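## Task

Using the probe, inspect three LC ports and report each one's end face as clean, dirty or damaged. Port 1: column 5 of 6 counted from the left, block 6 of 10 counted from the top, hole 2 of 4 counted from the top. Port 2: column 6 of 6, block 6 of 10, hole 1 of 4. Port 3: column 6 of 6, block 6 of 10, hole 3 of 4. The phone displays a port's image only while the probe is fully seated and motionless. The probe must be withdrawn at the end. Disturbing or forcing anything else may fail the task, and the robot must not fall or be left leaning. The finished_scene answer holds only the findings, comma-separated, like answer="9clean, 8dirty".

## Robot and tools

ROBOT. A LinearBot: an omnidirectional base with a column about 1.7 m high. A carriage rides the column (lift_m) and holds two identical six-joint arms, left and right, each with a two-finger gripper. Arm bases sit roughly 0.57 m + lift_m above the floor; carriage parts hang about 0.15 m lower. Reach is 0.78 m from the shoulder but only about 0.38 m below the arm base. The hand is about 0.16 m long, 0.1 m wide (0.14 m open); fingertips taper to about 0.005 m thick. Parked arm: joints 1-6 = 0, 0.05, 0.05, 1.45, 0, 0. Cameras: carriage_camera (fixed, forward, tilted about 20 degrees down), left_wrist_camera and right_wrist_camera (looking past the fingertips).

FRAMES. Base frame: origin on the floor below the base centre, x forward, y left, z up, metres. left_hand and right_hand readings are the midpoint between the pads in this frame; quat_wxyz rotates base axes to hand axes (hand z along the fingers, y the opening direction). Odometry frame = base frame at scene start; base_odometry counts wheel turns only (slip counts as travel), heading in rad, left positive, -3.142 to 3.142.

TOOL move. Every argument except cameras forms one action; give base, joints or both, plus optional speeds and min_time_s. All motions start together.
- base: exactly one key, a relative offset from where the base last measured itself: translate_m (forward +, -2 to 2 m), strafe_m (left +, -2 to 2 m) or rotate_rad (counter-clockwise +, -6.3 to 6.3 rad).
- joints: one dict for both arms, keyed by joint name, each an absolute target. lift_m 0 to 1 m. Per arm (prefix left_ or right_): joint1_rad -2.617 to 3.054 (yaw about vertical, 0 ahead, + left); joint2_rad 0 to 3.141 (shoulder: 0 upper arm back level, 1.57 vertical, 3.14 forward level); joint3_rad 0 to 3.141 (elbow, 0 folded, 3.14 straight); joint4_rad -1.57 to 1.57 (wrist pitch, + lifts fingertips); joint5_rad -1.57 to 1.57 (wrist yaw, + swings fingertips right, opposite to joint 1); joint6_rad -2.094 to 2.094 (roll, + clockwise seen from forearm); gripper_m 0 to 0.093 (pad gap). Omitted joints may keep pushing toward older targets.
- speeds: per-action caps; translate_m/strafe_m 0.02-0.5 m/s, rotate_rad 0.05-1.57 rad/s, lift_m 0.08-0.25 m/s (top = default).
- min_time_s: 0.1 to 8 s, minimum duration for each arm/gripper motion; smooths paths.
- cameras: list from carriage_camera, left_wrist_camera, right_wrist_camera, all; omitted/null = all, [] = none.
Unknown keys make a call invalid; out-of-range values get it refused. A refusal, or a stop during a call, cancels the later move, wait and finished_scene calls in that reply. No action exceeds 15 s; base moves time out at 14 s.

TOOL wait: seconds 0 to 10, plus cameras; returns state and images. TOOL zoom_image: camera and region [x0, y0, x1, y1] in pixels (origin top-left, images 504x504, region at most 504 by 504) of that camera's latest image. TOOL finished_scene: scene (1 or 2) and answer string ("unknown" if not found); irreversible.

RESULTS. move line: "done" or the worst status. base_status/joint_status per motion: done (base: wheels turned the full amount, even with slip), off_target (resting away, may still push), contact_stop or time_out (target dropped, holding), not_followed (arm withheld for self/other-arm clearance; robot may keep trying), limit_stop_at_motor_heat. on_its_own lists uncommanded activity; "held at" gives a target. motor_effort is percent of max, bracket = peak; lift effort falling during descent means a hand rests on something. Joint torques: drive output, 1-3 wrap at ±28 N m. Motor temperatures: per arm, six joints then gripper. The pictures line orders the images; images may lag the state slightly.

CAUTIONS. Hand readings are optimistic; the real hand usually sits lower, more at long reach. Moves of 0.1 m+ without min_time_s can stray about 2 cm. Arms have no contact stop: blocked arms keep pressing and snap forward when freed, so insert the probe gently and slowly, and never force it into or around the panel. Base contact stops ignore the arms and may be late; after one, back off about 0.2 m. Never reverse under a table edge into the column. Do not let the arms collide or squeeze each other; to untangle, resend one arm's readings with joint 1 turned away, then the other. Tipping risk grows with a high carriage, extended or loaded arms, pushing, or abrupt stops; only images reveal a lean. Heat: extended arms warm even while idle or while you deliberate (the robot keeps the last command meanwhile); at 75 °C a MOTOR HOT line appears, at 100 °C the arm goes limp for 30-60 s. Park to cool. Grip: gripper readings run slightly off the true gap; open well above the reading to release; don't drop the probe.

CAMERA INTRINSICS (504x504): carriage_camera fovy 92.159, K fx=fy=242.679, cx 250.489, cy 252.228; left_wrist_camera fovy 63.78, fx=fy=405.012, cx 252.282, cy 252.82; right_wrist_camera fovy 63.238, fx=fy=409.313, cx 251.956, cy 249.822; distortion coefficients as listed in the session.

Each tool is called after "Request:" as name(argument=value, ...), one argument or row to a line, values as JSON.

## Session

Request:
move(
)

Scene clock: 0.00 s.
Joint torques (N m): no reading
Motor temperatures (°C): left_arm=[32 32 34 30 30 34 32] | right_arm=[32 34 44 36 30 32 30]
base_odometry: x=+0.000 y=+0.000 heading=+0.000
base_status: not commanded
joint_positions: lift_m=+0.254 left_joint1_rad=-0.576 left_joint2_rad=+1.219 left_joint3_rad=+0.843 left_joint4_rad=+0.548 left_joint5_rad=+0.198 left_joint6_rad=-0.034 left_gripper_m=+0.09396 right_joint1_rad=+0.445 right_joint2_rad=+1.158 right_joint3_rad=+0.775 right_joint4_rad=+0.305 right_joint5_rad=+0.416 right_joint6_rad=+0.017 right_gripper_m=+0.04685
joint_status: not commanded
motor_effort: lift_m=+44 drive_wheels=-1
left_hand: x=+0.5609 y=+0.0628 z=+1.2195 quat_wxyz=(+0.707, +0.244, +0.597, -0.289) (m; base frame)
right_hand: x=+0.6147 y=-0.2115 z=+1.1520 quat_wxyz=(+0.681, -0.016, +0.732, +0.004) (m; base frame)
pictures: carriage_camera, left_wrist_camera, right_wrist_camera

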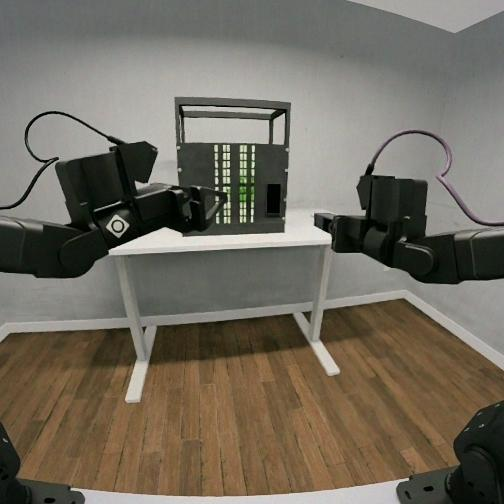

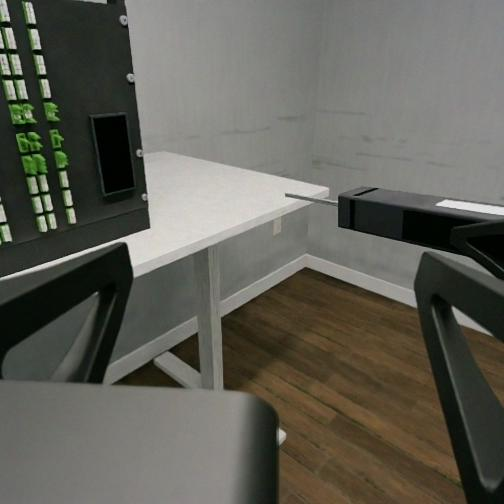

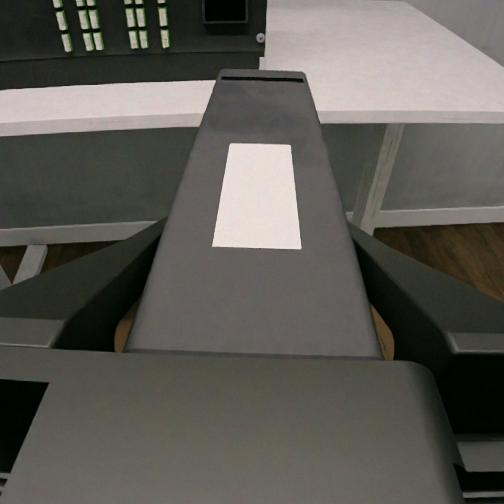

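Request:
move(
  joints={"right_joint1_rad": 0.47, "right_joint2_rad": 1.235, "right_joint3_rad": 0.795, "right_joint4_rad": 0.555, "right_joint5_rad": 0.495, "right_joint6_rad": -0.04},
  base={"rotate_rad": 0.05},
  speeds={"rotate_rad": 0.1},
  min_time_s=2,
  cameras=[],
)

Request:
move(
  base={"strafe_m": 0.16},
  speeds={"strafe_m": 0.1},
)

Scene clock: 8.57 s.
Joint torques (N m): left_arm=[0.25 -4.57 9.58 1.85 -0.09 -0.1] | right_arm=[0.55 -5.37 8.44 2.85 0.37 -0.13]
Motor temperatures (°C): left_arm=[32 32 36 32 30 34 32] | right_arm=[32 34 46 41 30 32 31]
move: off_target
base_odometry: x=+0.000 y=+0.000 heading=+0.050
base_status: done
joint_positions: lift_m=+0.254 left_joint1_rad=-0.576 left_joint2_rad=+1.219 left_joint3_rad=+0.843 left_joint4_rad=+0.548 left_joint5_rad=+0.198 left_joint6_rad=-0.034 left_gripper_m=+0.09396 right_joint1_rad=+0.461 right_joint2_rad=+1.235 right_joint3_rad=+0.775 right_joint4_rad=+0.482 right_joint5_rad=+0.482 right_joint6_rad=-0.032 right_gripper_m=+0.04685
joint_status: right_joint4_rad off_target (ended at +0.482, target +0.555); the others done
motor_effort: lift_m=+44(44) drive_wheels=-3(6)
left_hand: x=+0.5609 y=+0.0628 z=+1.2195 quat_wxyz=(+0.707, +0.244, +0.597, -0.289) (m; base frame)
right_hand: x=+0.6274 y=-0.2095 z=+1.1635 quat_wxyz=(+0.714, -0.001, +0.700, -0.015) (m; base frame)
pictures: none
No camera images: "cameras" was empty.

Scene clock: 10.93 s.
Joint torques (N m): left_arm=[0.2 -4.63 9.66 1.85 -0.1 -0.1] | right_arm=[0.24 -5.63 8.39 2.8 0.28 -0.1]
Motor temperatures (°C): left_arm=[32 32 37 32 30 34 32] | right_arm=[32 35 47 42 30 32 31]
move: done
base_odometry: x=-0.008 y=+0.160 heading=+0.050
base_status: done
joint_positions: lift_m=+0.254 left_joint1_rad=-0.576 left_joint2_rad=+1.219 left_joint3_rad=+0.843 left_joint4_rad=+0.548 left_joint5_rad=+0.198 left_joint6_rad=-0.034 left_gripper_m=+0.09396 right_joint1_rad=+0.465 right_joint2_rad=+1.235 right_joint3_rad=+0.775 right_joint4_rad=+0.485 right_joint5_rad=+0.487 right_joint6_rad=-0.033 right_gripper_m=+0.04685
joint_status: not commanded
motor_effort: lift_m=+44(44) drive_wheels=-2(6)
left_hand: x=+0.5608 y=+0.0627 z=+1.2195 quat_wxyz=(+0.707, +0.244, +0.597, -0.289) (m; base frame)
right_hand: x=+0.6271 y=-0.2092 z=+1.1641 quat_wxyz=(+0.715, +0.001, +0.699, -0.016) (m; base frame)
pictures: carriage_camera, left_wrist_camera, right_wrist_camera

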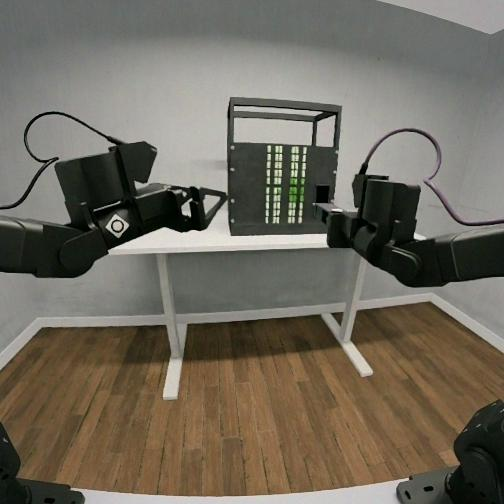

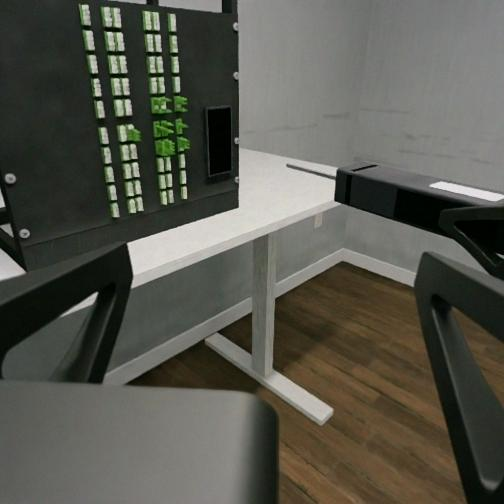

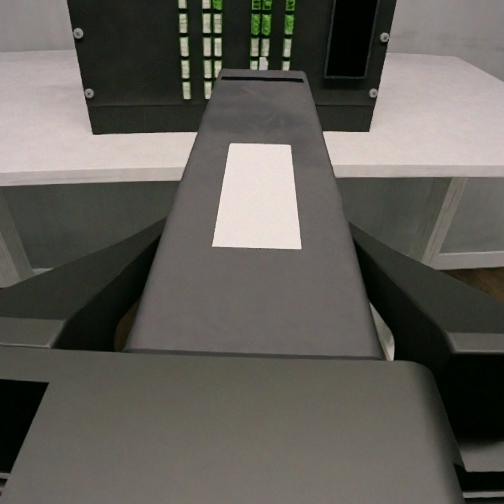

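Request:
move(
  base={"strafe_m": -0.045},
  speeds={"strafe_m": 0.1},
  cameras=[],
)

Request:
move(
  base={"translate_m": 0.18},
  speeds={"translate_m": 0.1},
)

Scene clock: 14.77 s.
Joint torques (N m): left_arm=[0.23 -4.66 9.54 1.86 -0.07 -0.1] | right_arm=[0.18 -5.63 8.39 2.8 0.24 -0.11]
Motor temperatures (°C): left_arm=[32 32 38 32 30 34 32] | right_arm=[32 35 48 43 30 32 31]
move: done
base_odometry: x=-0.006 y=+0.115 heading=+0.050
base_status: done
joint_positions: lift_m=+0.254 left_joint1_rad=-0.577 left_joint2_rad=+1.219 left_joint3_rad=+0.843 left_joint4_rad=+0.548 left_joint5_rad=+0.198 left_joint6_rad=-0.034 left_gripper_m=+0.09396 right_joint1_rad=+0.466 right_joint2_rad=+1.236 right_joint3_rad=+0.775 right_joint4_rad=+0.486 right_joint5_rad=+0.492 right_joint6_rad=-0.033 right_gripper_m=+0.04685
joint_status: not commanded
motor_effort: lift_m=+44(44) drive_wheels=-1(9)
left_hand: x=+0.5606 y=+0.0624 z=+1.2195 quat_wxyz=(+0.707, +0.245, +0.597, -0.290) (m; base frame)
right_hand: x=+0.6270 y=-0.2094 z=+1.1639 quat_wxyz=(+0.715, +0.002, +0.699, -0.017) (m; base frame)
pictures: none
No camera images: "cameras" was empty.

Scene clock: 17.33 s.
Joint torques (N m): left_arm=[0.31 -4.48 9.66 1.85 -0.06 -0.12] | right_arm=[0.16 -5.85 8.46 2.81 0.24 -0.12]
Motor temperatures (°C): left_arm=[32 33 38 33 30 34 32] | right_arm=[32 35 49 44 30 32 31]
move: done
base_odometry: x=+0.174 y=+0.124 heading=+0.050
base_status: done
joint_positions: lift_m=+0.254 left_joint1_rad=-0.577 left_joint2_rad=+1.219 left_joint3_rad=+0.843 left_joint4_rad=+0.548 left_joint5_rad=+0.198 left_joint6_rad=-0.034 left_gripper_m=+0.09396 right_joint1_rad=+0.466 right_joint2_rad=+1.238 right_joint3_rad=+0.775 right_joint4_rad=+0.488 right_joint5_rad=+0.492 right_joint6_rad=-0.033 right_gripper_m=+0.04685
joint_status: not commanded
motor_effort: lift_m=+43(44) drive_wheels=-3(7)
left_hand: x=+0.5606 y=+0.0624 z=+1.2195 quat_wxyz=(+0.707, +0.245, +0.597, -0.290) (m; base frame)
right_hand: x=+0.6274 y=-0.2092 z=+1.1636 quat_wxyz=(+0.715, +0.002, +0.699, -0.017) (m; base frame)
pictures: carriage_camera, left_wrist_camera, right_wrist_camera

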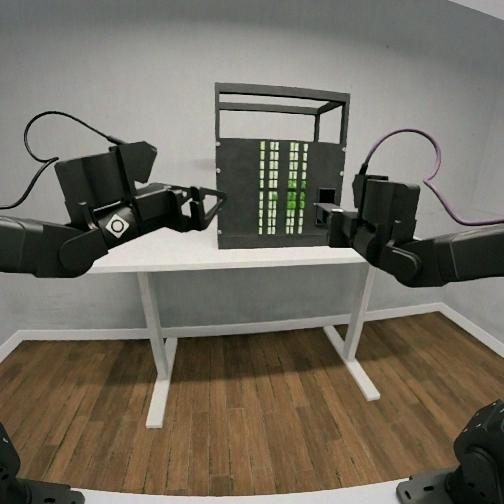

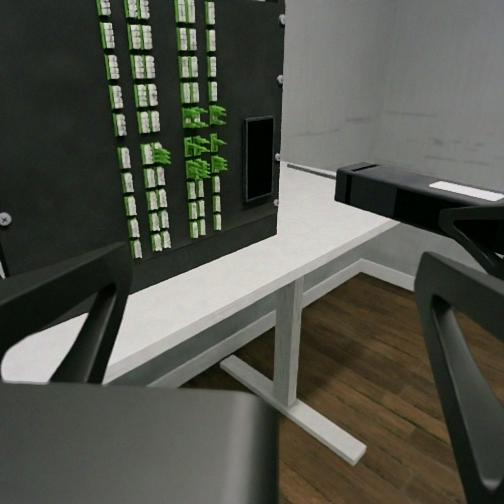

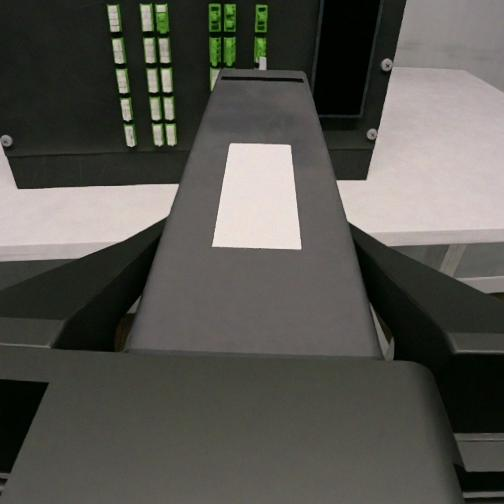

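Request:
move(
  base={"rotate_rad": 0.09},
  speeds={"rotate_rad": 0.1},
  cameras=[],
)

Request:
move(
  base={"strafe_m": -0.075},
  speeds={"strafe_m": 0.1},
  cameras=["carriage_camera", "right_wrist_camera"],
)

Request:
zoom_image(
  camera="right_wrist_camera",
  region=[215, 10, 295, 90],
)

Scene clock: 23.47 s.
Joint torques (N m): left_arm=[0.27 -4.59 9.55 1.85 -0.08 -0.11] | right_arm=[0.09 -5.79 8.46 2.79 0.24 -0.11]
Motor temperatures (°C): left_arm=[32 33 39 33 30 34 32] | right_arm=[32 35 51 45 30 32 32]
move: done
base_odometry: x=+0.174 y=+0.124 heading=+0.140
base_status: done
joint_positions: lift_m=+0.254 left_joint1_rad=-0.577 left_joint2_rad=+1.219 left_joint3_rad=+0.843 left_joint4_rad=+0.548 left_joint5_rad=+0.198 left_joint6_rad=-0.034 left_gripper_m=+0.09396 right_joint1_rad=+0.467 right_joint2_rad=+1.238 right_joint3_rad=+0.775 right_joint4_rad=+0.489 right_joint5_rad=+0.492 right_joint6_rad=-0.033 right_gripper_m=+0.04685
joint_status: not commanded
motor_effort: lift_m=+44(44) drive_wheels=-3(6)
left_hand: x=+0.5606 y=+0.0624 z=+1.2195 quat_wxyz=(+0.707, +0.245, +0.597, -0.290) (m; base frame)
right_hand: x=+0.6273 y=-0.2087 z=+1.1637 quat_wxyz=(+0.715, +0.002, +0.699, -0.017) (m; base frame)
pictures: none
No camera images: "cameras" was empty.

Scene clock: 24.90 s.
Joint torques (N m): left_arm=[0.39 -4.66 9.61 1.87 -0.07 -0.09] | right_arm=[0.02 -5.93 8.51 2.77 0.19 -0.11]
Motor temperatures (°C): left_arm=[32 33 39 34 30 34 32] | right_arm=[32 35 51 45 30 32 32]
move: done
base_odometry: x=+0.185 y=+0.050 heading=+0.140
base_status: done
joint_positions: lift_m=+0.254 left_joint1_rad=-0.577 left_joint2_rad=+1.219 left_joint3_rad=+0.843 left_joint4_rad=+0.548 left_joint5_rad=+0.199 left_joint6_rad=-0.034 left_gripper_m=+0.09396 right_joint1_rad=+0.468 right_joint2_rad=+1.238 right_joint3_rad=+0.775 right_joint4_rad=+0.489 right_joint5_rad=+0.494 right_joint6_rad=-0.033 right_gripper_m=+0.04685
joint_status: not commanded
motor_effort: lift_m=+44(44) drive_wheels=-2(9)
left_hand: x=+0.5605 y=+0.0623 z=+1.2195 quat_wxyz=(+0.707, +0.245, +0.597, -0.290) (m; base frame)
right_hand: x=+0.6272 y=-0.2087 z=+1.1638 quat_wxyz=(+0.715, +0.002, +0.699, -0.017) (m; base frame)
pictures: carriage_camera, right_wrist_camera

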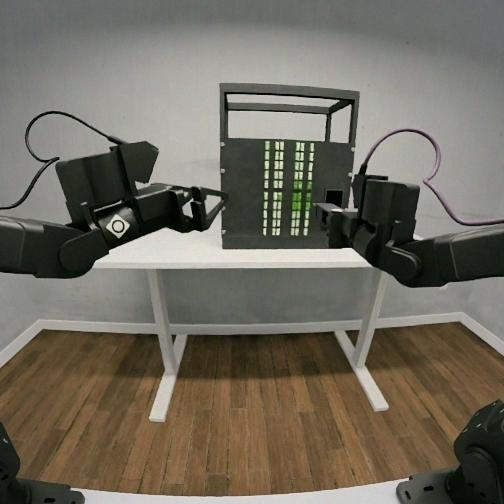

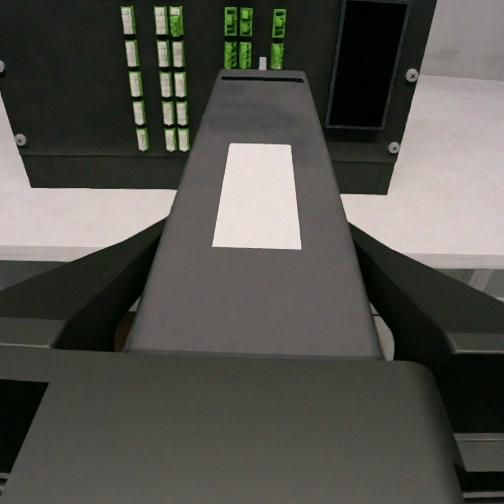

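Scaled by 6.300.

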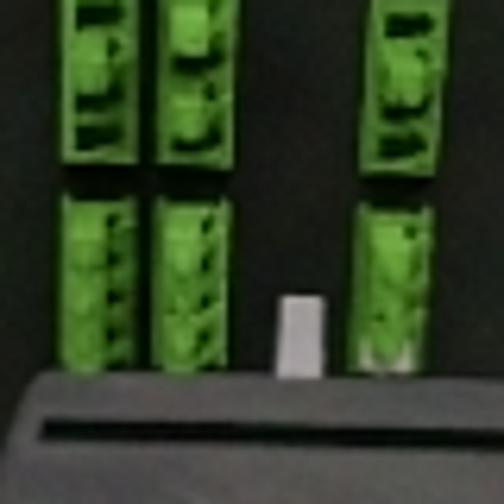

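Request:
zoom_image(
  camera="carriage_camera",
  region=[250, 130, 330, 240],
)

Request:
zoom_image(
  camera="right_wrist_camera",
  region=[215, 0, 300, 75],
)

Scaled by 4.582.

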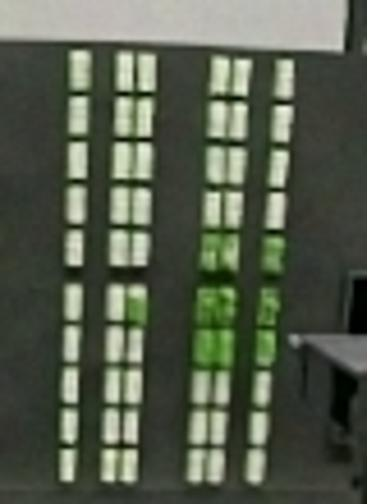

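Scaled by 5.929.

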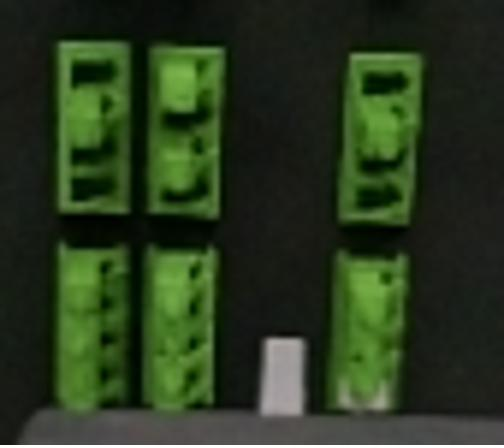

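Request:
move(
  base={"rotate_rad": 0.018},
  joints={"right_joint4_rad": 0.548, "right_joint5_rad": 0.487},
  speeds={"rotate_rad": 0.1},
  cameras=[],
)

Request:
move(
  base={"strafe_m": 0.004},
  joints={"lift_m": 0.275},
  speeds={"strafe_m": 0.03, "lift_m": 0.1},
  cameras=[],
)

Request:
move(
  base={"translate_m": 0.05},
  speeds={"translate_m": 0.05},
  cameras=["right_wrist_camera"],
)

Request:
zoom_image(
  camera="right_wrist_camera",
  region=[215, 0, 315, 100],
)

Scene clock: 37.23 s.
Joint torques (N m): left_arm=[0.24 -4.68 9.62 1.87 -0.06 -0.11] | right_arm=[0.03 -5.91 8.44 2.69 0.14 -0.13]
Motor temperatures (°C): left_arm=[32 33 41 34 30 34 32] | right_arm=[32 36 54 46 30 32 32]
move: off_target
base_odometry: x=+0.185 y=+0.050 heading=+0.157
base_status: done
joint_positions: lift_m=+0.254 left_joint1_rad=-0.577 left_joint2_rad=+1.219 left_joint3_rad=+0.843 left_joint4_rad=+0.548 left_joint5_rad=+0.199 left_joint6_rad=-0.034 left_gripper_m=+0.09396 right_joint1_rad=+0.469 right_joint2_rad=+1.238 right_joint3_rad=+0.775 right_joint4_rad=+0.489 right_joint5_rad=+0.491 right_joint6_rad=-0.033 right_gripper_m=+0.04685
joint_status: right_joint4_rad off_target (ended at +0.489, target +0.548); the others done
motor_effort: lift_m=+43(44) drive_wheels=-5(5)
left_hand: x=+0.5605 y=+0.0623 z=+1.2195 quat_wxyz=(+0.707, +0.245, +0.597, -0.290) (m; base frame)
right_hand: x=+0.6272 y=-0.2079 z=+1.1638 quat_wxyz=(+0.715, +0.000, +0.699, -0.016) (m; base frame)
pictures: none
No camera images: "cameras" was empty.

Scene clock: 38.00 s.
Joint torques (N m): left_arm=[0.21 -4.67 9.58 1.83 -0.08 -0.09] | right_arm=[-0.28 -5.72 8.39 2.65 0.19 -0.13]
Motor temperatures (°C): left_arm=[32 33 41 35 30 34 32] | right_arm=[32 36 54 46 30 32 32]
move: done
base_odometry: x=+0.184 y=+0.054 heading=+0.157
base_status: done
joint_positions: lift_m=+0.275 left_joint1_rad=-0.577 left_joint2_rad=+1.219 left_joint3_rad=+0.843 left_joint4_rad=+0.551 left_joint5_rad=+0.199 left_joint6_rad=-0.034 left_gripper_m=+0.09396 right_joint1_rad=+0.469 right_joint2_rad=+1.240 right_joint3_rad=+0.775 right_joint4_rad=+0.494 right_joint5_rad=+0.487 right_joint6_rad=-0.033 right_gripper_m=+0.04685
joint_status: all done
motor_effort: lift_m=+48(59) drive_wheels=-5(13)
left_hand: x=+0.5604 y=+0.0624 z=+1.2405 quat_wxyz=(+0.708, +0.245, +0.596, -0.290) (m; base frame)
right_hand: x=+0.6273 y=-0.2069 z=+1.1846 quat_wxyz=(+0.716, -0.001, +0.698, -0.014) (m; base frame)
pictures: none
No camera images: "cameras" was empty.

Scene clock: 39.50 s.
Joint torques (N m): left_arm=[0.31 -4.63 9.57 1.83 -0.09 -0.11] | right_arm=[-0.06 -6.02 8.43 2.66 0.17 -0.12]
Motor temperatures (°C): left_arm=[32 33 41 35 30 34 32] | right_arm=[32 36 54 46 30 32 32]
move: done
base_odometry: x=+0.233 y=+0.061 heading=+0.156
base_status: done
joint_positions: lift_m=+0.275 left_joint1_rad=-0.577 left_joint2_rad=+1.219 left_joint3_rad=+0.843 left_joint4_rad=+0.551 left_joint5_rad=+0.199 left_joint6_rad=-0.034 left_gripper_m=+0.09396 right_joint1_rad=+0.469 right_joint2_rad=+1.240 right_joint3_rad=+0.775 right_joint4_rad=+0.494 right_joint5_rad=+0.487 right_joint6_rad=-0.033 right_gripper_m=+0.04685
joint_status: not commanded
motor_effort: lift_m=+48(48) drive_wheels=-4(7)
left_hand: x=+0.5604 y=+0.0624 z=+1.2405 quat_wxyz=(+0.708, +0.245, +0.596, -0.290) (m; base frame)
right_hand: x=+0.6273 y=-0.2069 z=+1.1846 quat_wxyz=(+0.716, -0.001, +0.698, -0.014) (m; base frame)
pictures: right_wrist_camera

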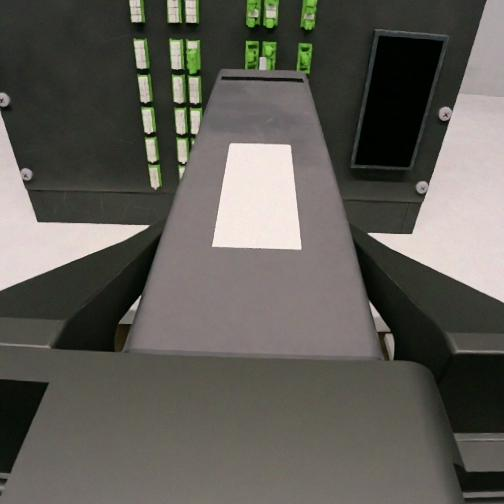

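Scaled by 5.040.

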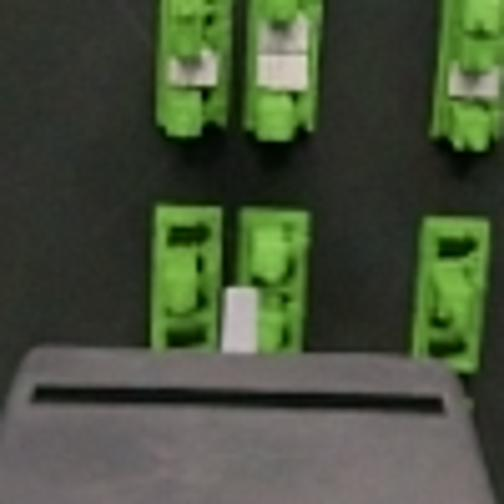

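Request:
move(
  base={"rotate_rad": -0.008},
  joints={"lift_m": 0.2595},
  speeds={"rotate_rad": 0.05, "lift_m": 0.1},
  cameras=[],
)

Request:
move(
  base={"translate_m": 0.035},
  speeds={"translate_m": 0.05},
  cameras=[],
)

Request:
wait(
  seconds=0.5,
  cameras=["right_wrist_camera"],
)

Request:
zoom_image(
  camera="right_wrist_camera",
  region=[230, 15, 300, 85],
)

Scene clock: 45.70 s.
Joint torques (N m): left_arm=[0.29 -4.78 9.59 1.88 -0.07 -0.11] | right_arm=[-0.08 -6.28 8.44 2.66 0.18 -0.13]
Motor temperatures (°C): left_arm=[32 33 42 35 30 34 32] | right_arm=[32 36 55 47 30 32 32]
move: done
base_odometry: x=+0.233 y=+0.061 heading=+0.149
base_status: done
joint_positions: lift_m=+0.260 left_joint1_rad=-0.577 left_joint2_rad=+1.219 left_joint3_rad=+0.843 left_joint4_rad=+0.547 left_joint5_rad=+0.199 left_joint6_rad=-0.034 left_gripper_m=+0.09396 right_joint1_rad=+0.469 right_joint2_rad=+1.242 right_joint3_rad=+0.775 right_joint4_rad=+0.492 right_joint5_rad=+0.487 right_joint6_rad=-0.033 right_gripper_m=+0.04685
joint_status: all done
motor_effort: lift_m=+39(41) drive_wheels=-3(3)
left_hand: x=+0.5606 y=+0.0623 z=+1.2248 quat_wxyz=(+0.707, +0.245, +0.597, -0.290) (m; base frame)
right_hand: x=+0.6277 y=-0.2066 z=+1.1683 quat_wxyz=(+0.715, -0.001, +0.699, -0.014) (m; base frame)
pictures: none
No camera images: "cameras" was empty.

Scene clock: 46.90 s.
Joint torques (N m): left_arm=[0.27 -4.63 9.58 1.86 -0.09 -0.11] | right_arm=[-0.08 -6.2 8.4 2.67 0.2 -0.11]
Motor temperatures (°C): left_arm=[32 33 42 35 30 34 32] | right_arm=[32 36 56 47 30 32 32]
move: done
base_odometry: x=+0.268 y=+0.066 heading=+0.148
base_status: done
joint_positions: lift_m=+0.260 left_joint1_rad=-0.577 left_joint2_rad=+1.219 left_joint3_rad=+0.843 left_joint4_rad=+0.547 left_joint5_rad=+0.199 left_joint6_rad=-0.034 left_gripper_m=+0.09396 right_joint1_rad=+0.469 right_joint2_rad=+1.242 right_joint3_rad=+0.775 right_joint4_rad=+0.492 right_joint5_rad=+0.487 right_joint6_rad=-0.033 right_gripper_m=+0.04685
joint_status: not commanded
motor_effort: lift_m=+38(39) drive_wheels=-4(7)
left_hand: x=+0.5606 y=+0.0623 z=+1.2248 quat_wxyz=(+0.707, +0.245, +0.597, -0.290) (m; base frame)
right_hand: x=+0.6277 y=-0.2066 z=+1.1683 quat_wxyz=(+0.715, -0.001, +0.699, -0.014) (m; base frame)
pictures: none
No camera images: "cameras" was empty.

Scene clock: 47.40 s.
Joint torques (N m): left_arm=[0.32 -4.53 9.57 1.88 -0.06 -0.1] | right_arm=[-0.06 -6.37 8.55 2.69 0.18 -0.11]
Motor temperatures (°C): left_arm=[32 33 42 35 30 34 32] | right_arm=[32 36 56 47 30 32 32]
base_odometry: x=+0.268 y=+0.066 heading=+0.148
base_status: done
joint_positions: lift_m=+0.260 left_joint1_rad=-0.577 left_joint2_rad=+1.219 left_joint3_rad=+0.843 left_joint4_rad=+0.547 left_joint5_rad=+0.199 left_joint6_rad=-0.034 left_gripper_m=+0.09396 right_joint1_rad=+0.469 right_joint2_rad=+1.242 right_joint3_rad=+0.775 right_joint4_rad=+0.492 right_joint5_rad=+0.487 right_joint6_rad=-0.033 right_gripper_m=+0.04685
joint_status: not commanded
motor_effort: lift_m=+39(39) drive_wheels=-4(7)
left_hand: x=+0.5606 y=+0.0623 z=+1.2248 quat_wxyz=(+0.707, +0.245, +0.597, -0.290) (m; base frame)
right_hand: x=+0.6277 y=-0.2066 z=+1.1683 quat_wxyz=(+0.715, -0.001, +0.699, -0.014) (m; base frame)
wait: 0.50 s; at rest by 0.27 s
pictures: right_wrist_camera

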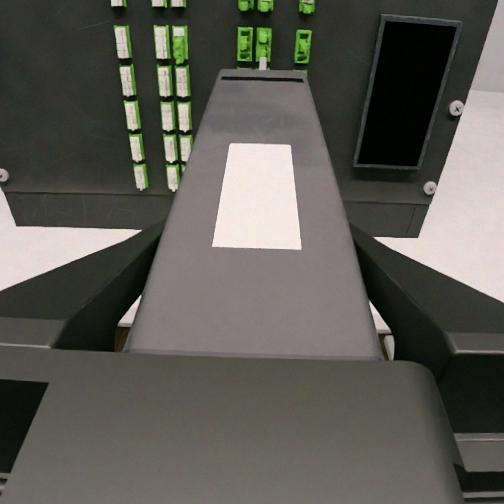

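Scaled by 7.200.

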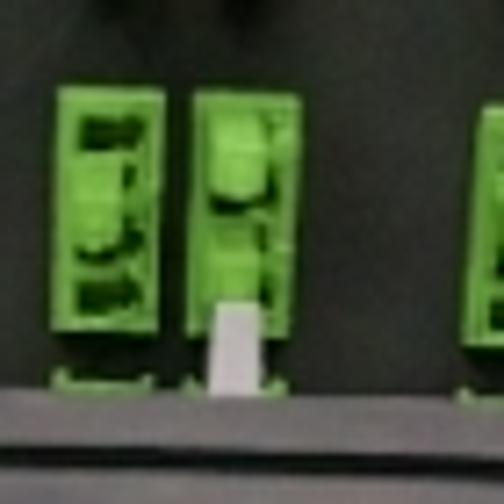

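Request:
move(
  base={"translate_m": 0.028},
  speeds={"translate_m": 0.04},
  cameras=[],
)

Request:
wait(
  seconds=0.5,
  cameras=["right_wrist_camera", "left_wrist_camera"],
)

Request:
zoom_image(
  camera="right_wrist_camera",
  region=[235, 20, 295, 80],
)

Request:
zoom_image(
  camera="left_wrist_camera",
  region=[240, 100, 350, 210],
)

Scene clock: 51.73 s.
Joint torques (N m): left_arm=[0.23 -4.72 9.55 1.9 -0.06 -0.09] | right_arm=[-0.06 -6.28 8.62 2.64 0.18 -0.11]
Motor temperatures (°C): left_arm=[32 33 43 36 30 34 32] | right_arm=[32 37 56 47 30 32 32]
move: done
base_odometry: x=+0.296 y=+0.070 heading=+0.148
base_status: done
joint_positions: lift_m=+0.260 left_joint1_rad=-0.577 left_joint2_rad=+1.219 left_joint3_rad=+0.843 left_joint4_rad=+0.547 left_joint5_rad=+0.199 left_joint6_rad=-0.034 left_gripper_m=+0.09396 right_joint1_rad=+0.469 right_joint2_rad=+1.242 right_joint3_rad=+0.775 right_joint4_rad=+0.492 right_joint5_rad=+0.487 right_joint6_rad=-0.033 right_gripper_m=+0.04685
joint_status: not commanded
motor_effort: lift_m=+39(39) drive_wheels=-3(7)
left_hand: x=+0.5606 y=+0.0623 z=+1.2248 quat_wxyz=(+0.707, +0.245, +0.597, -0.290) (m; base frame)
right_hand: x=+0.6277 y=-0.2066 z=+1.1683 quat_wxyz=(+0.715, -0.001, +0.699, -0.014) (m; base frame)
pictures: none
No camera images: "cameras" was empty.

Scene clock: 52.23 s.
Joint torques (N m): left_arm=[0.25 -4.63 9.58 1.86 -0.07 -0.11] | right_arm=[-0.14 -6.24 8.49 2.67 0.19 -0.12]
Motor temperatures (°C): left_arm=[32 33 43 36 30 34 32] | right_arm=[32 37 56 47 30 32 32]
base_odometry: x=+0.296 y=+0.070 heading=+0.148
base_status: done
joint_positions: lift_m=+0.260 left_joint1_rad=-0.577 left_joint2_rad=+1.219 left_joint3_rad=+0.843 left_joint4_rad=+0.547 left_joint5_rad=+0.199 left_joint6_rad=-0.034 left_gripper_m=+0.09396 right_joint1_rad=+0.469 right_joint2_rad=+1.242 right_joint3_rad=+0.775 right_joint4_rad=+0.492 right_joint5_rad=+0.487 right_joint6_rad=-0.033 right_gripper_m=+0.04685
joint_status: not commanded
motor_effort: lift_m=+38(39) drive_wheels=-3(7)
left_hand: x=+0.5606 y=+0.0623 z=+1.2248 quat_wxyz=(+0.707, +0.245, +0.597, -0.290) (m; base frame)
right_hand: x=+0.6277 y=-0.2066 z=+1.1683 quat_wxyz=(+0.715, -0.001, +0.699, -0.014) (m; base frame)
wait: 0.50 s; at rest by 0.27 s
pictures: left_wrist_camera, right_wrist_camera

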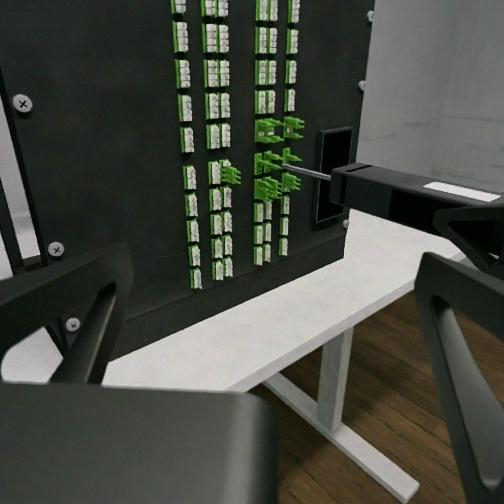

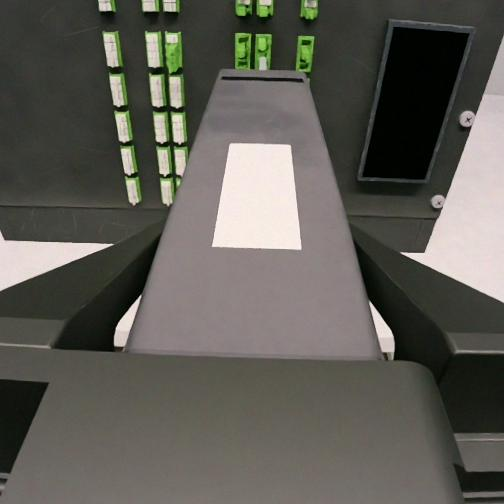

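Scaled by 8.400.

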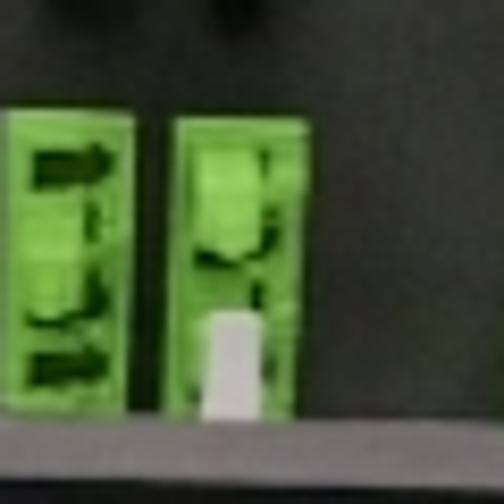

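Scaled by 4.582.

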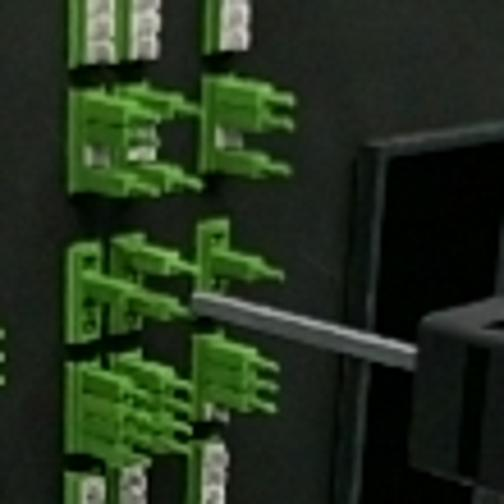

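Request:
move(
  base={"translate_m": -0.015},
  joints={"right_joint4_rad": 0.509, "lift_m": 0.267},
  speeds={"translate_m": 0.04, "lift_m": 0.08},
  cameras=[],
)

Request:
move(
  joints={"right_joint4_rad": 0.53},
  cameras=[],
)

Request:
wait(
  seconds=0.5,
  cameras=["right_wrist_camera", "left_wrist_camera"],
)

Request:
zoom_image(
  camera="right_wrist_camera",
  region=[235, 20, 295, 80],
)

Request:
zoom_image(
  camera="left_wrist_camera",
  region=[240, 100, 350, 210],
)

Scene clock: 69.67 s.
Joint torques (N m): left_arm=[0.36 -4.66 9.61 1.84 -0.09 -0.12] | right_arm=[-0.2 -6.42 8.29 2.58 0.2 -0.12]
Motor temperatures (°C): left_arm=[32 34 44 36 30 34 32] | right_arm=[32 38 58 49 30 32 33]
move: off_target
base_odometry: x=+0.281 y=+0.068 heading=+0.148
base_status: done
joint_positions: lift_m=+0.267 left_joint1_rad=-0.577 left_joint2_rad=+1.219 left_joint3_rad=+0.843 left_joint4_rad=+0.549 left_joint5_rad=+0.198 left_joint6_rad=-0.034 left_gripper_m=+0.09396 right_joint1_rad=+0.469 right_joint2_rad=+1.243 right_joint3_rad=+0.775 right_joint4_rad=+0.465 right_joint5_rad=+0.487 right_joint6_rad=-0.033 right_gripper_m=+0.04685
joint_status: right_joint4_rad off_target (ended at +0.465, target +0.509); the others done
motor_effort: lift_m=+48(56) drive_wheels=-3(12)
left_hand: x=+0.5606 y=+0.0624 z=+1.2319 quat_wxyz=(+0.707, +0.245, +0.596, -0.290) (m; base frame)
right_hand: x=+0.6279 y=-0.2064 z=+1.1688 quat_wxyz=(+0.706, -0.006, +0.708, -0.018) (m; base frame)
pictures: none
No camera images: "cameras" was empty.

Scene clock: 70.10 s.
Joint torques (N m): left_arm=[0.2 -4.77 9.52 1.85 -0.07 -0.1] | right_arm=[-0.09 -6.32 8.47 2.81 0.2 -0.13]
Motor temperatures (°C): left_arm=[32 34 44 36 30 34 32] | right_arm=[32 38 58 49 30 32 33]
move: off_target
base_odometry: x=+0.281 y=+0.068 heading=+0.148
base_status: not commanded
joint_positions: lift_m=+0.267 left_joint1_rad=-0.577 left_joint2_rad=+1.219 left_joint3_rad=+0.843 left_joint4_rad=+0.549 left_joint5_rad=+0.198 left_joint6_rad=-0.034 left_gripper_m=+0.09396 right_joint1_rad=+0.469 right_joint2_rad=+1.243 right_joint3_rad=+0.775 right_joint4_rad=+0.465 right_joint5_rad=+0.487 right_joint6_rad=-0.033 right_gripper_m=+0.04685
joint_status: right_joint4_rad off_target (ended at +0.465, target +0.530)
motor_effort: lift_m=+48(49) drive_wheels=-2(3)
left_hand: x=+0.5606 y=+0.0624 z=+1.2319 quat_wxyz=(+0.707, +0.245, +0.596, -0.290) (m; base frame)
right_hand: x=+0.6279 y=-0.2064 z=+1.1688 quat_wxyz=(+0.706, -0.006, +0.708, -0.018) (m; base frame)
pictures: none
No camera images: "cameras" was empty.

Scene clock: 70.60 s.
Joint torques (N m): left_arm=[0.28 -4.71 9.57 1.84 -0.06 -0.1] | right_arm=[0.01 -6.41 8.42 2.77 0.18 -0.12]
Motor temperatures (°C): left_arm=[32 34 44 36 30 34 32] | right_arm=[32 38 59 49 30 32 33]
base_odometry: x=+0.281 y=+0.068 heading=+0.148
base_status: not commanded
joint_positions: lift_m=+0.267 left_joint1_rad=-0.577 left_joint2_rad=+1.219 left_joint3_rad=+0.843 left_joint4_rad=+0.549 left_joint5_rad=+0.198 left_joint6_rad=-0.034 left_gripper_m=+0.09396 right_joint1_rad=+0.469 right_joint2_rad=+1.243 right_joint3_rad=+0.775 right_joint4_rad=+0.465 right_joint5_rad=+0.487 right_joint6_rad=-0.033 right_gripper_m=+0.04685
joint_status: right_joint4_rad off_target (ended at +0.465, target +0.530)
motor_effort: lift_m=+48(49) drive_wheels=+0(3)
left_hand: x=+0.5606 y=+0.0624 z=+1.2319 quat_wxyz=(+0.707, +0.245, +0.596, -0.290) (m; base frame)
right_hand: x=+0.6279 y=-0.2064 z=+1.1688 quat_wxyz=(+0.706, -0.006, +0.708, -0.018) (m; base frame)
wait: 0.50 s; at rest by 0.27 s
pictures: left_wrist_camera, right_wrist_camera

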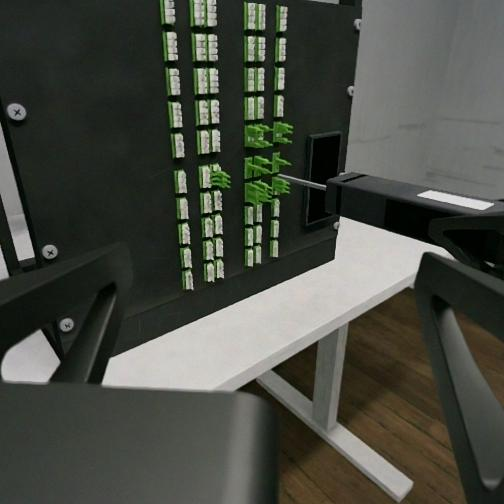

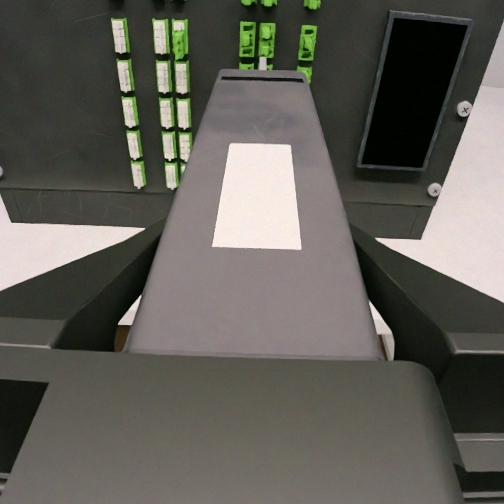

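Scaled by 8.400.

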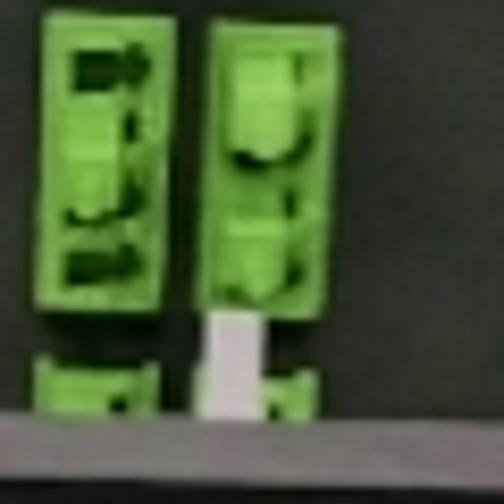

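Scaled by 4.582.

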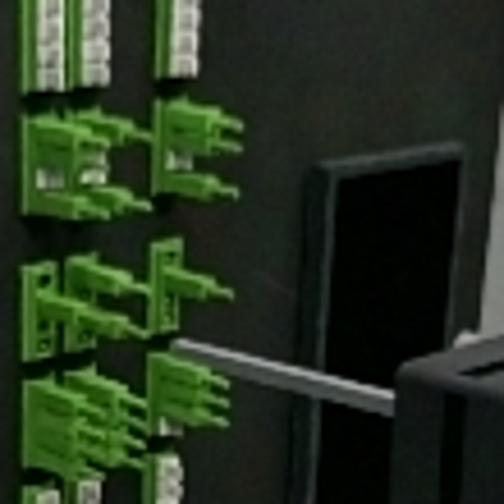

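Request:
zoom_image(
  camera="left_wrist_camera",
  region=[270, 160, 335, 225],
)

Scaled by 7.754.

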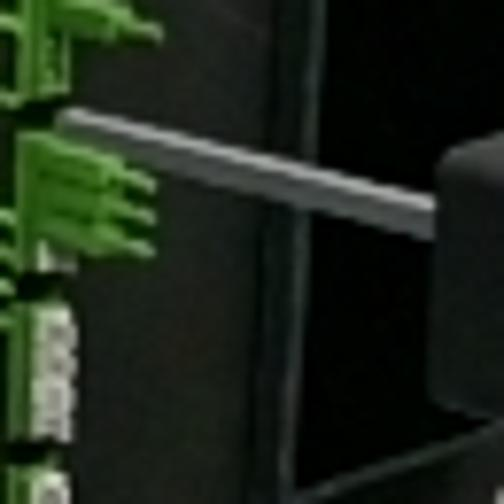

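Request:
move(
  base={"strafe_m": -0.036},
  speeds={"strafe_m": 0.05},
  cameras=[],
)

Request:
wait(
  seconds=0.5,
  cameras=["right_wrist_camera"],
)

Request:
zoom_image(
  camera="right_wrist_camera",
  region=[235, 20, 295, 80],
)

Scene clock: 86.70 s.
Joint torques (N m): left_arm=[0.29 -4.59 9.61 1.85 -0.08 -0.11] | right_arm=[-0.17 -6.41 8.46 2.82 0.2 -0.13]
Motor temperatures (°C): left_arm=[32 34 45 37 30 34 32] | right_arm=[32 38 60 51 30 32 33]
move: done
base_odometry: x=+0.286 y=+0.032 heading=+0.148
base_status: done
joint_positions: lift_m=+0.267 left_joint1_rad=-0.577 left_joint2_rad=+1.219 left_joint3_rad=+0.843 left_joint4_rad=+0.549 left_joint5_rad=+0.198 left_joint6_rad=-0.034 left_gripper_m=+0.09396 right_joint1_rad=+0.469 right_joint2_rad=+1.243 right_joint3_rad=+0.775 right_joint4_rad=+0.465 right_joint5_rad=+0.487 right_joint6_rad=-0.033 right_gripper_m=+0.04685
joint_status: not commanded
motor_effort: lift_m=+48(49) drive_wheels=-4(6)
left_hand: x=+0.5608 y=+0.0625 z=+1.2319 quat_wxyz=(+0.708, +0.244, +0.596, -0.290) (m; base frame)
right_hand: x=+0.6279 y=-0.2065 z=+1.1688 quat_wxyz=(+0.706, -0.006, +0.708, -0.019) (m; base frame)
pictures: none
No camera images: "cameras" was empty.

Scene clock: 87.20 s.
Joint torques (N m): left_arm=[0.23 -4.67 9.58 1.85 -0.07 -0.12] | right_arm=[-0.06 -6.46 8.57 2.74 0.17 -0.11]
Motor temperatures (°C): left_arm=[32 34 45 37 30 34 32] | right_arm=[32 38 60 51 30 32 33]
base_odometry: x=+0.286 y=+0.032 heading=+0.148
base_status: done
joint_positions: lift_m=+0.267 left_joint1_rad=-0.577 left_joint2_rad=+1.219 left_joint3_rad=+0.843 left_joint4_rad=+0.549 left_joint5_rad=+0.198 left_joint6_rad=-0.034 left_gripper_m=+0.09396 right_joint1_rad=+0.469 right_joint2_rad=+1.243 right_joint3_rad=+0.775 right_joint4_rad=+0.465 right_joint5_rad=+0.487 right_joint6_rad=-0.033 right_gripper_m=+0.04685
joint_status: not commanded
motor_effort: lift_m=+49(49) drive_wheels=-3(6)
left_hand: x=+0.5608 y=+0.0625 z=+1.2319 quat_wxyz=(+0.708, +0.244, +0.596, -0.290) (m; base frame)
right_hand: x=+0.6279 y=-0.2065 z=+1.1688 quat_wxyz=(+0.706, -0.006, +0.708, -0.019) (m; base frame)
wait: 0.50 s; at rest by 0.27 s
pictures: right_wrist_camera

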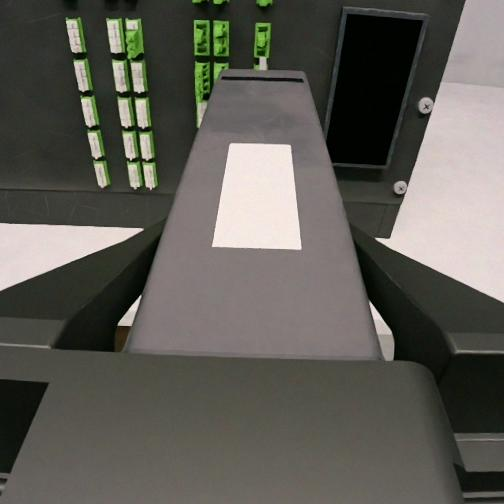

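Scaled by 8.400.

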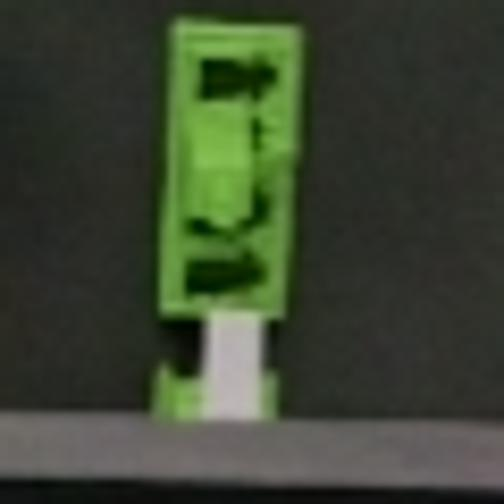

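Request:
move(
  joints={"right_joint6_rad": 0.005},
  base={"rotate_rad": 0.035},
  speeds={"rotate_rad": 0.05},
  cameras=[],
)

Request:
move(
  base={"strafe_m": -0.03},
  speeds={"strafe_m": 0.05},
  cameras=[],
)

Request:
wait(
  seconds=0.5,
  cameras=["right_wrist_camera"],
)

Request:
zoom_image(
  camera="right_wrist_camera",
  region=[235, 10, 305, 80],
)

Scene clock: 95.33 s.
Joint torques (N m): left_arm=[0.28 -4.68 9.55 1.84 -0.07 -0.11] | right_arm=[0.01 -6.35 8.38 2.79 0.18 0.05]
Motor temperatures (°C): left_arm=[32 34 45 38 30 34 32] | right_arm=[32 38 61 52 30 32 33]
move: done
base_odometry: x=+0.286 y=+0.032 heading=+0.182
base_status: done
joint_positions: lift_m=+0.267 left_joint1_rad=-0.577 left_joint2_rad=+1.219 left_joint3_rad=+0.843 left_joint4_rad=+0.549 left_joint5_rad=+0.198 left_joint6_rad=-0.034 left_gripper_m=+0.09396 right_joint1_rad=+0.469 right_joint2_rad=+1.243 right_joint3_rad=+0.775 right_joint4_rad=+0.466 right_joint5_rad=+0.488 right_joint6_rad=-0.002 right_gripper_m=+0.04685
joint_status: all done
motor_effort: lift_m=+48(49) drive_wheels=-6(8)
left_hand: x=+0.5608 y=+0.0625 z=+1.2319 quat_wxyz=(+0.708, +0.244, +0.596, -0.290) (m; base frame)
right_hand: x=+0.6279 y=-0.2066 z=+1.1690 quat_wxyz=(+0.706, +0.005, +0.708, -0.008) (m; base frame)
pictures: none
No camera images: "cameras" was empty.

Scene clock: 96.43 s.
Joint torques (N m): left_arm=[0.28 -4.57 9.58 1.86 -0.08 -0.1] | right_arm=[-0.03 -6.38 8.44 2.77 0.17 0.04]
Motor temperatures (°C): left_arm=[32 34 45 38 30 34 32] | right_arm=[32 38 61 52 30 32 33]
move: done
base_odometry: x=+0.292 y=+0.003 heading=+0.183
base_status: done
joint_positions: lift_m=+0.267 left_joint1_rad=-0.577 left_joint2_rad=+1.219 left_joint3_rad=+0.843 left_joint4_rad=+0.549 left_joint5_rad=+0.198 left_joint6_rad=-0.034 left_gripper_m=+0.09396 right_joint1_rad=+0.469 right_joint2_rad=+1.243 right_joint3_rad=+0.775 right_joint4_rad=+0.466 right_joint5_rad=+0.489 right_joint6_rad=-0.002 right_gripper_m=+0.04685
joint_status: not commanded
motor_effort: lift_m=+48(49) drive_wheels=-4(7)
left_hand: x=+0.5607 y=+0.0624 z=+1.2319 quat_wxyz=(+0.707, +0.245, +0.596, -0.290) (m; base frame)
right_hand: x=+0.6280 y=-0.2070 z=+1.1690 quat_wxyz=(+0.706, +0.006, +0.708, -0.008) (m; base frame)
pictures: none
No camera images: "cameras" was empty.

Scene clock: 96.93 s.
Joint torques (N m): left_arm=[0.21 -4.64 9.57 1.85 -0.07 -0.11] | right_arm=[-0.13 -6.34 8.42 2.77 0.18 0.05]
Motor temperatures (°C): left_arm=[32 34 45 38 30 34 32] | right_arm=[32 38 61 52 30 32 33]
base_odometry: x=+0.292 y=+0.003 heading=+0.183
base_status: done
joint_positions: lift_m=+0.267 left_joint1_rad=-0.577 left_joint2_rad=+1.219 left_joint3_rad=+0.843 left_joint4_rad=+0.549 left_joint5_rad=+0.198 left_joint6_rad=-0.034 left_gripper_m=+0.09396 right_joint1_rad=+0.469 right_joint2_rad=+1.243 right_joint3_rad=+0.775 right_joint4_rad=+0.466 right_joint5_rad=+0.489 right_joint6_rad=-0.002 right_gripper_m=+0.04685
joint_status: not commanded
motor_effort: lift_m=+49(49) drive_wheels=-3(7)
left_hand: x=+0.5607 y=+0.0624 z=+1.2319 quat_wxyz=(+0.707, +0.245, +0.596, -0.290) (m; base frame)
right_hand: x=+0.6280 y=-0.2070 z=+1.1690 quat_wxyz=(+0.706, +0.006, +0.708, -0.008) (m; base frame)
wait: 0.50 s; at rest by 0.27 s
pictures: right_wrist_camera

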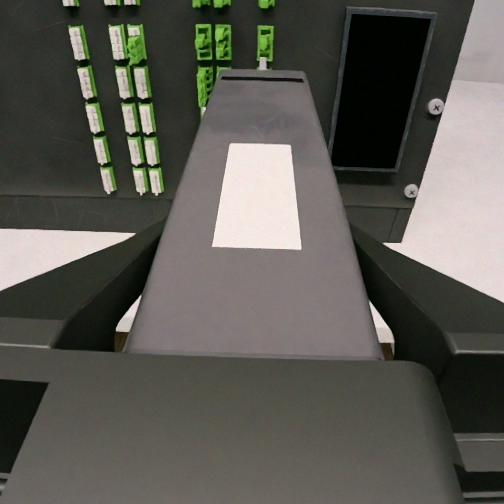

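Scaled by 7.200.

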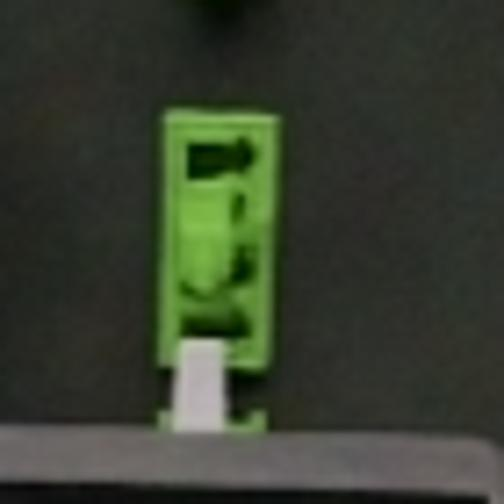

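Request:
zoom_image(
  camera="right_wrist_camera",
  region=[0, 130, 200, 260],
)

Request:
zoom_image(
  camera="right_wrist_camera",
  region=[330, 130, 504, 260],
)

Scaled by 2.520.

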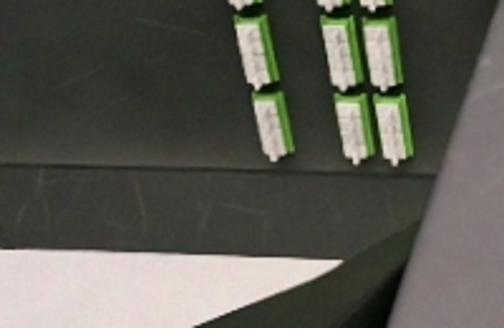

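Scaled by 2.897.

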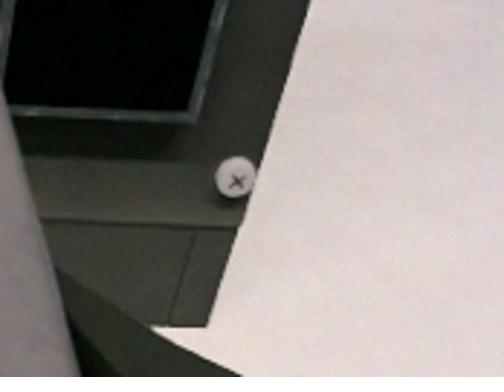

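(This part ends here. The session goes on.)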